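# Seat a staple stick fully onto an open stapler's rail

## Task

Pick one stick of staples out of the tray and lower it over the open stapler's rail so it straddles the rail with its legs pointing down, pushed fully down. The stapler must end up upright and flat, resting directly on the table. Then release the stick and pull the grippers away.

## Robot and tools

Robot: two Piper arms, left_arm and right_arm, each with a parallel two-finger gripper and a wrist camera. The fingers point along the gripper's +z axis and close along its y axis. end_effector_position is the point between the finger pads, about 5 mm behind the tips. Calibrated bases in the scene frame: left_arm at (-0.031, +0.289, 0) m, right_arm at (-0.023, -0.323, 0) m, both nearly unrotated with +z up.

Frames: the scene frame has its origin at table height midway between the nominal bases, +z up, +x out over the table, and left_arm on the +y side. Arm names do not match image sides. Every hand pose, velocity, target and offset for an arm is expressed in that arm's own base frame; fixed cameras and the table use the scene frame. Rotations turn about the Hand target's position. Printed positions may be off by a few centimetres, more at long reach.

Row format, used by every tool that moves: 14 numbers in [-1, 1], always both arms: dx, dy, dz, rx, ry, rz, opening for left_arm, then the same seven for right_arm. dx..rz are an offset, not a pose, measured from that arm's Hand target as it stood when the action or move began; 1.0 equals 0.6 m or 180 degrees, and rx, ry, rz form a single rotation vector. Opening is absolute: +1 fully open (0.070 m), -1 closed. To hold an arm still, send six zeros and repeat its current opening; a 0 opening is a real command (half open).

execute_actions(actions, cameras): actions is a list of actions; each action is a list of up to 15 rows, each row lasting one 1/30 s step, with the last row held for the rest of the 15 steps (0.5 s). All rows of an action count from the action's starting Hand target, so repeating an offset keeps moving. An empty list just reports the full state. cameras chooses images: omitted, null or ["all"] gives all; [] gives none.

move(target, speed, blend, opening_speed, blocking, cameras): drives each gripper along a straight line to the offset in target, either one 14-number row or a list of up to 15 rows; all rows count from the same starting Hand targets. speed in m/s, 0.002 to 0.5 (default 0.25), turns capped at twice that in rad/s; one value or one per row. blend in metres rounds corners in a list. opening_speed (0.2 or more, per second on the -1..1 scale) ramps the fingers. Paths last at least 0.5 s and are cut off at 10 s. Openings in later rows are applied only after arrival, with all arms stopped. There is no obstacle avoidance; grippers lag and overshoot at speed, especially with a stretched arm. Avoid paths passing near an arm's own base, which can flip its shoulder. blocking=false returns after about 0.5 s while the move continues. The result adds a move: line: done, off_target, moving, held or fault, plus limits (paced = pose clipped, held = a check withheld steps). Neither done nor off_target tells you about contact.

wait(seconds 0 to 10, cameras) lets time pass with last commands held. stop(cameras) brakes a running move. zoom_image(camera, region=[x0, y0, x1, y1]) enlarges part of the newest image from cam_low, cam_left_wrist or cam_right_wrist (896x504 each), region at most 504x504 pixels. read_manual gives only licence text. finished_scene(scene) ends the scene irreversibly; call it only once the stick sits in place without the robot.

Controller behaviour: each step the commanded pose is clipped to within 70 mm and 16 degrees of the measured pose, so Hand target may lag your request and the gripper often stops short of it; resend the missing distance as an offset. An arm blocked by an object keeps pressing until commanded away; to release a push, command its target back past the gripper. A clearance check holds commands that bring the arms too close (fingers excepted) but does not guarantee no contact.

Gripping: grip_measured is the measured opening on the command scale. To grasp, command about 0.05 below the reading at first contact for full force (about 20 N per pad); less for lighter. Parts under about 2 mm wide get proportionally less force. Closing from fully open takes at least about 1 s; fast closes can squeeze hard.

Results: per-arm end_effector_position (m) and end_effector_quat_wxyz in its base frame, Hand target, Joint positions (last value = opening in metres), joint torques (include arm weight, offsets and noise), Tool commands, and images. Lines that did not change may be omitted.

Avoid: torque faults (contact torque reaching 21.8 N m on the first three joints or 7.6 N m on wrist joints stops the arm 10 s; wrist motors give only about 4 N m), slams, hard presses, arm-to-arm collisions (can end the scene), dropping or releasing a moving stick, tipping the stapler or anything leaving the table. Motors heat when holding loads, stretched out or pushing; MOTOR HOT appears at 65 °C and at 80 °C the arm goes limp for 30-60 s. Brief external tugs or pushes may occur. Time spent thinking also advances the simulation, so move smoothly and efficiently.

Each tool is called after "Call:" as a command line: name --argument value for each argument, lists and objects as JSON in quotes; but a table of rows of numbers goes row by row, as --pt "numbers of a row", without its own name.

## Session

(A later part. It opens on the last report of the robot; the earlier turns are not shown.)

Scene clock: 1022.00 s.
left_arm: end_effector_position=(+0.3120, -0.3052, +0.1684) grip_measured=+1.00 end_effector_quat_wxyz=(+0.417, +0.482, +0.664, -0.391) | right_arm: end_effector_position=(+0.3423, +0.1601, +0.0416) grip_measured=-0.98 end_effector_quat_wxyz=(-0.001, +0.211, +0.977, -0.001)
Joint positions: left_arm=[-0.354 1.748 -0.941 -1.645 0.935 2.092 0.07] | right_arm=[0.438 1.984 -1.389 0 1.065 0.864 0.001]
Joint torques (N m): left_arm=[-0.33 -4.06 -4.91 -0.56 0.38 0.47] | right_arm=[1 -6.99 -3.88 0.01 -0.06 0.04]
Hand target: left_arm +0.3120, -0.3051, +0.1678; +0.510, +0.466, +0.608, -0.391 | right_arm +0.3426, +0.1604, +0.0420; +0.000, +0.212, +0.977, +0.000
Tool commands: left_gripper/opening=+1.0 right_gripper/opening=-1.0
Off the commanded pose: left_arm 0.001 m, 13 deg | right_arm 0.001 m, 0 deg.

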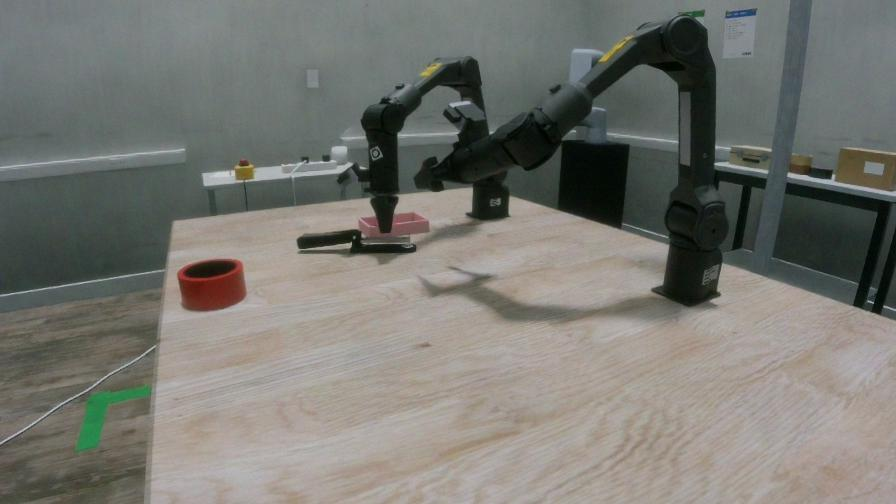

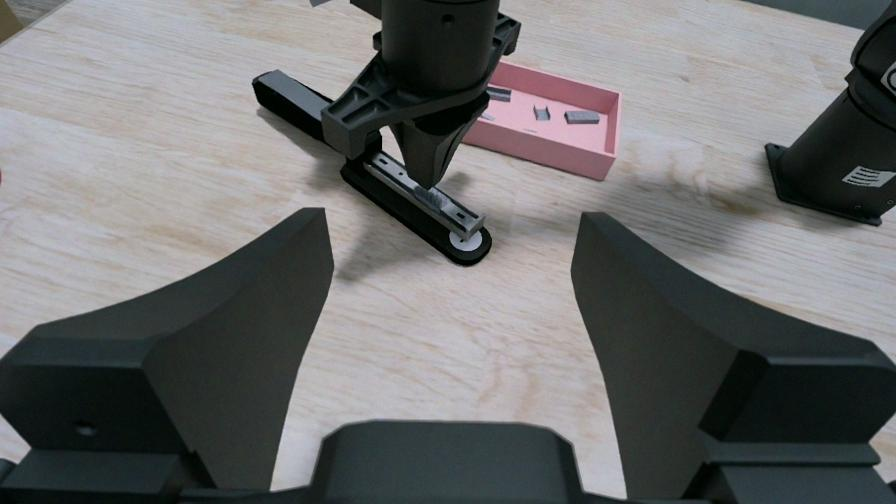

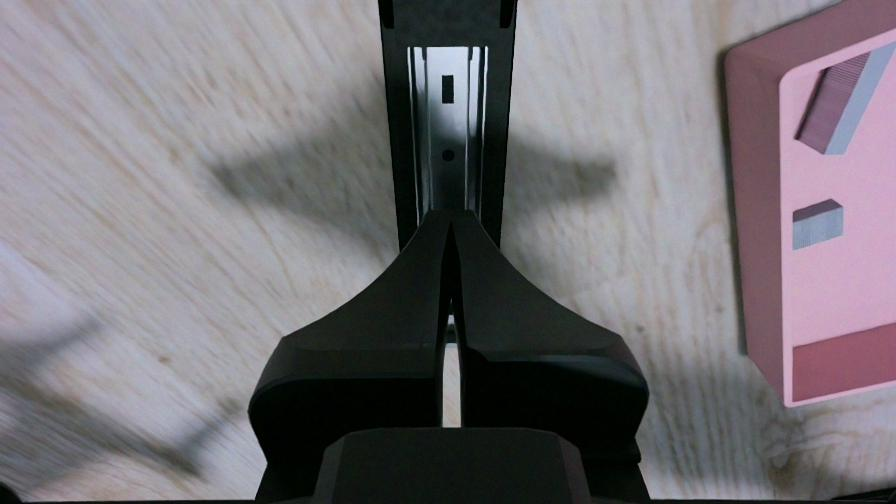

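Call:
move --target '[0,0,0,0,0,0,1, 0,0,0.1,0,0,0.0,-1]' --speed 0.1

Call:
zoom_image --camera "cam_left_wrist" --region '[360, 130, 500, 270]'

Call:
zoom_image --camera "cam_left_wrist" --region '[410, 175, 470, 230]'

Call:
zoom_image --camera "cam_right_wrist" --region '[400, 80, 500, 240]'

Call:
zoom_image --camera "cam_low" --region '[280, 190, 430, 265]'

Scene clock: 1044.80 s.
left_arm: end_effector_position=(+0.3120, -0.3052, +0.1684) grip_measured=+1.00 end_effector_quat_wxyz=(+0.417, +0.482, +0.664, -0.391) | right_arm: end_effector_position=(+0.3427, +0.1603, +0.1025) grip_measured=-0.98 end_effector_quat_wxyz=(+0.016, +0.211, +0.977, +0.012)
Joint positions: left_arm=[-0.354 1.748 -0.941 -1.645 0.935 2.092 0.07] | right_arm=[0.438 1.884 -1.487 0 1.219 0.864 0.001]
Joint torques (N m): left_arm=[-0.15 -4.65 -5.32 -0.72 0.39 0.47] | right_arm=[1.13 -5.31 -2.65 -0.1 0.06 0.02]
Hand target: left_arm +0.3120, -0.3051, +0.1678; +0.510, +0.466, +0.608, -0.391 | right_arm +0.3426, +0.1604, +0.1020; +0.000, +0.212, +0.977, +0.000
Off the commanded pose: left_arm 0.001 m, 13 deg | right_arm 0.001 m, 2 deg.
joint sent to its limit (left arm) — joint 6 (wrist roll), upper limit. The joint targets are off in orientation, not in position.
joint sent to its limit (right arm) — joint 5 (wrist pitch), upper limit. The joint targets still meet the commanded pose.
move: off_target (left_arm)

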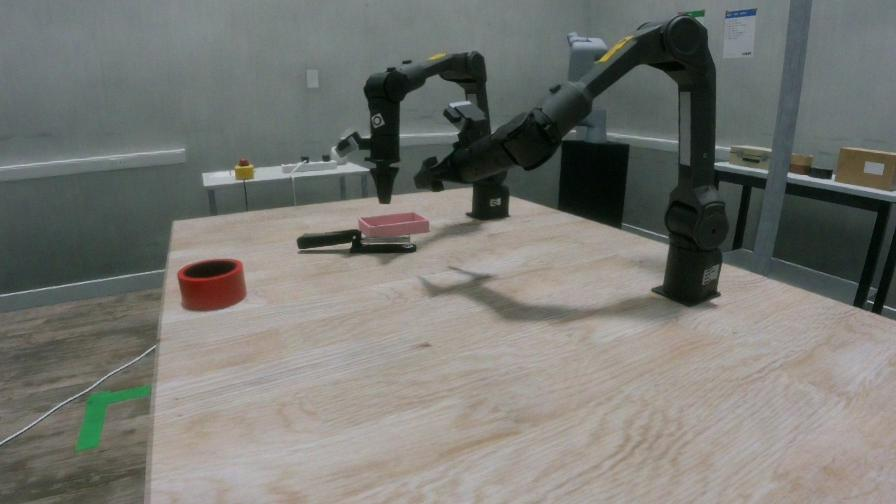

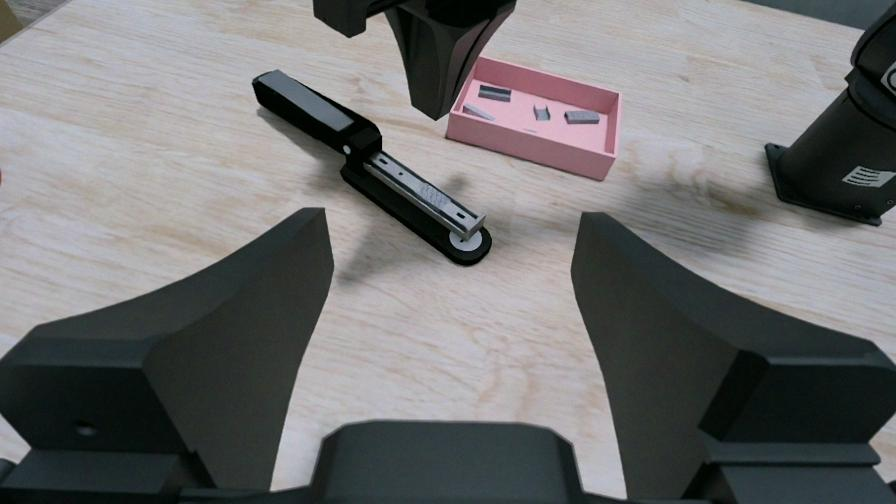

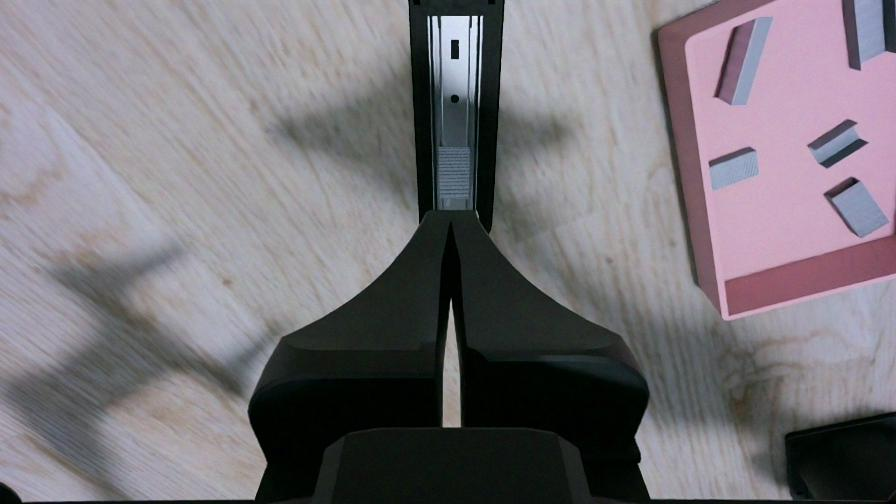

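Scaled by 3.600.

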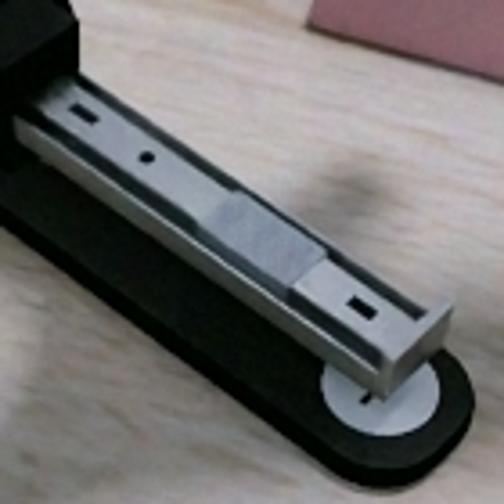

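Scaled by 8.400.

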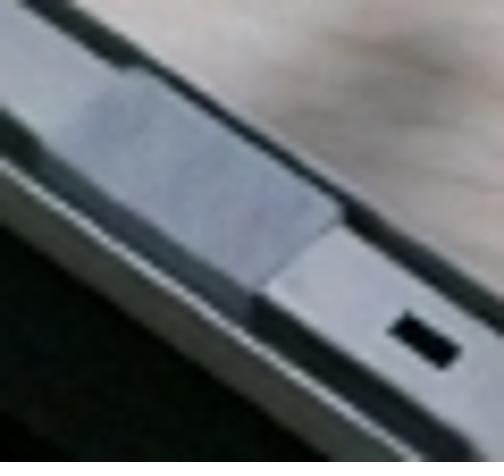

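Scaled by 3.150.

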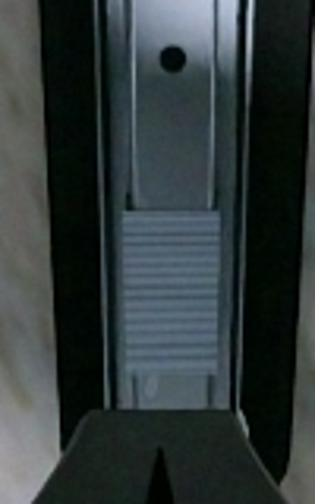

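Scaled by 3.360.

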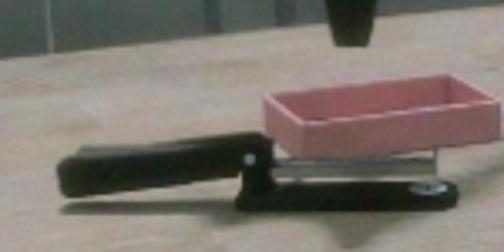

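Call:
move --target '[-0.05,0.1,0.02,0,0,0,1, -0.15,-0.1,0.05,0,0,0.0,-1]' --speed 0.2 --cameras '["cam_left_wrist"]'

Call:
zoom_image --camera "cam_left_wrist" --region '[400, 130, 560, 270]'

Scene clock: 1064.23 s.
left_arm: end_effector_position=(+0.2816, -0.2449, +0.1804) grip_measured=+1.00 end_effector_quat_wxyz=(+0.424, +0.473, +0.670, -0.385) | right_arm: end_effector_position=(+0.2524, +0.1003, +0.1316) grip_measured=-0.98 end_effector_quat_wxyz=(+0.020, +0.212, +0.977, +0.013)
Joint positions: left_arm=[-0.174 1.566 -0.758 -1.547 1.051 2.092 0.07] | right_arm=[0.378 1.489 -1.097 0 1.218 0.805 0.001]
Joint torques (N m): left_arm=[-0.71 -2.58 -5.46 -0.86 0.28 0.41] | right_arm=[0.36 -2.82 -3.6 -0.1 0.03 0]
Hand target: left_arm +0.2820, -0.2451, +0.1798; +0.510, +0.466, +0.608, -0.391 | right_arm +0.2526, +0.1004, +0.1320; +0.000, +0.212, +0.977, +0.000
Off the commanded pose: left_arm 0.001 m, 12 deg | right_arm 0.000 m, 3 deg.
joint sent to its limit (left arm) — joint 6 (wrist roll), upper limit. The joint targets are off in orientation, not in position.
joint sent to its limit (right arm) — joint 5 (wrist pitch), upper limit. The joint targets are off in orientation, not in position.
move: off_target (left_arm, right_arm)
Images, in order: cam_left_wrist.

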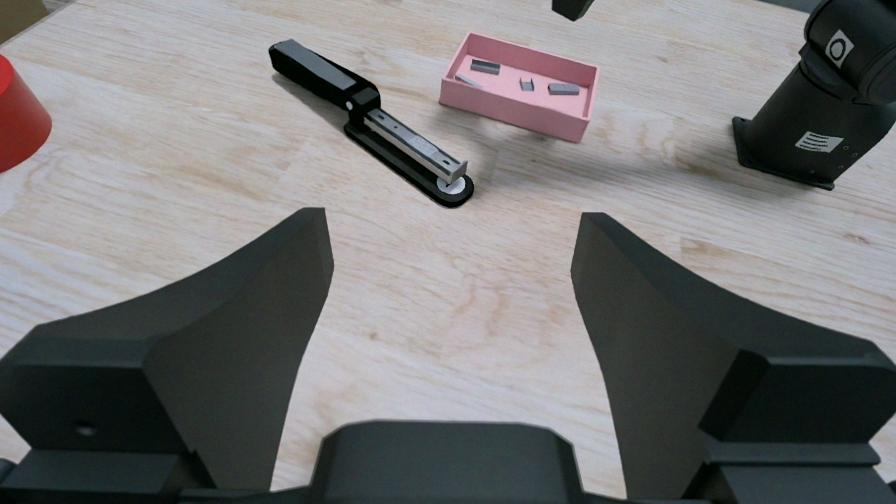

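Scaled by 3.150.

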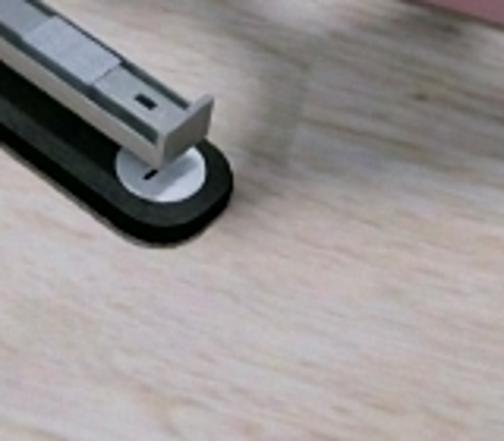

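Call:
zoom_image --camera "cam_left_wrist" --region '[420, 160, 490, 215]'

Call:
zoom_image --camera "cam_left_wrist" --region '[260, 30, 420, 160]'

Scaled by 7.200.

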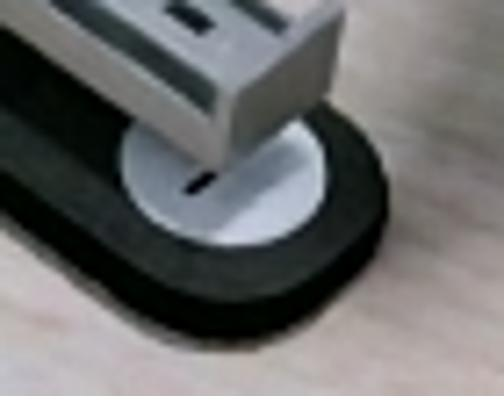

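Scaled by 3.150.

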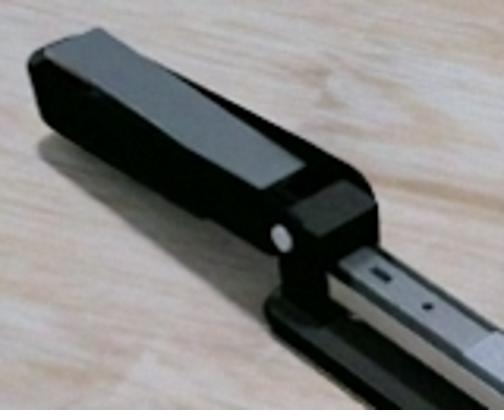

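Call:
finished_scene --scene 1

The scene is finished: the task was done.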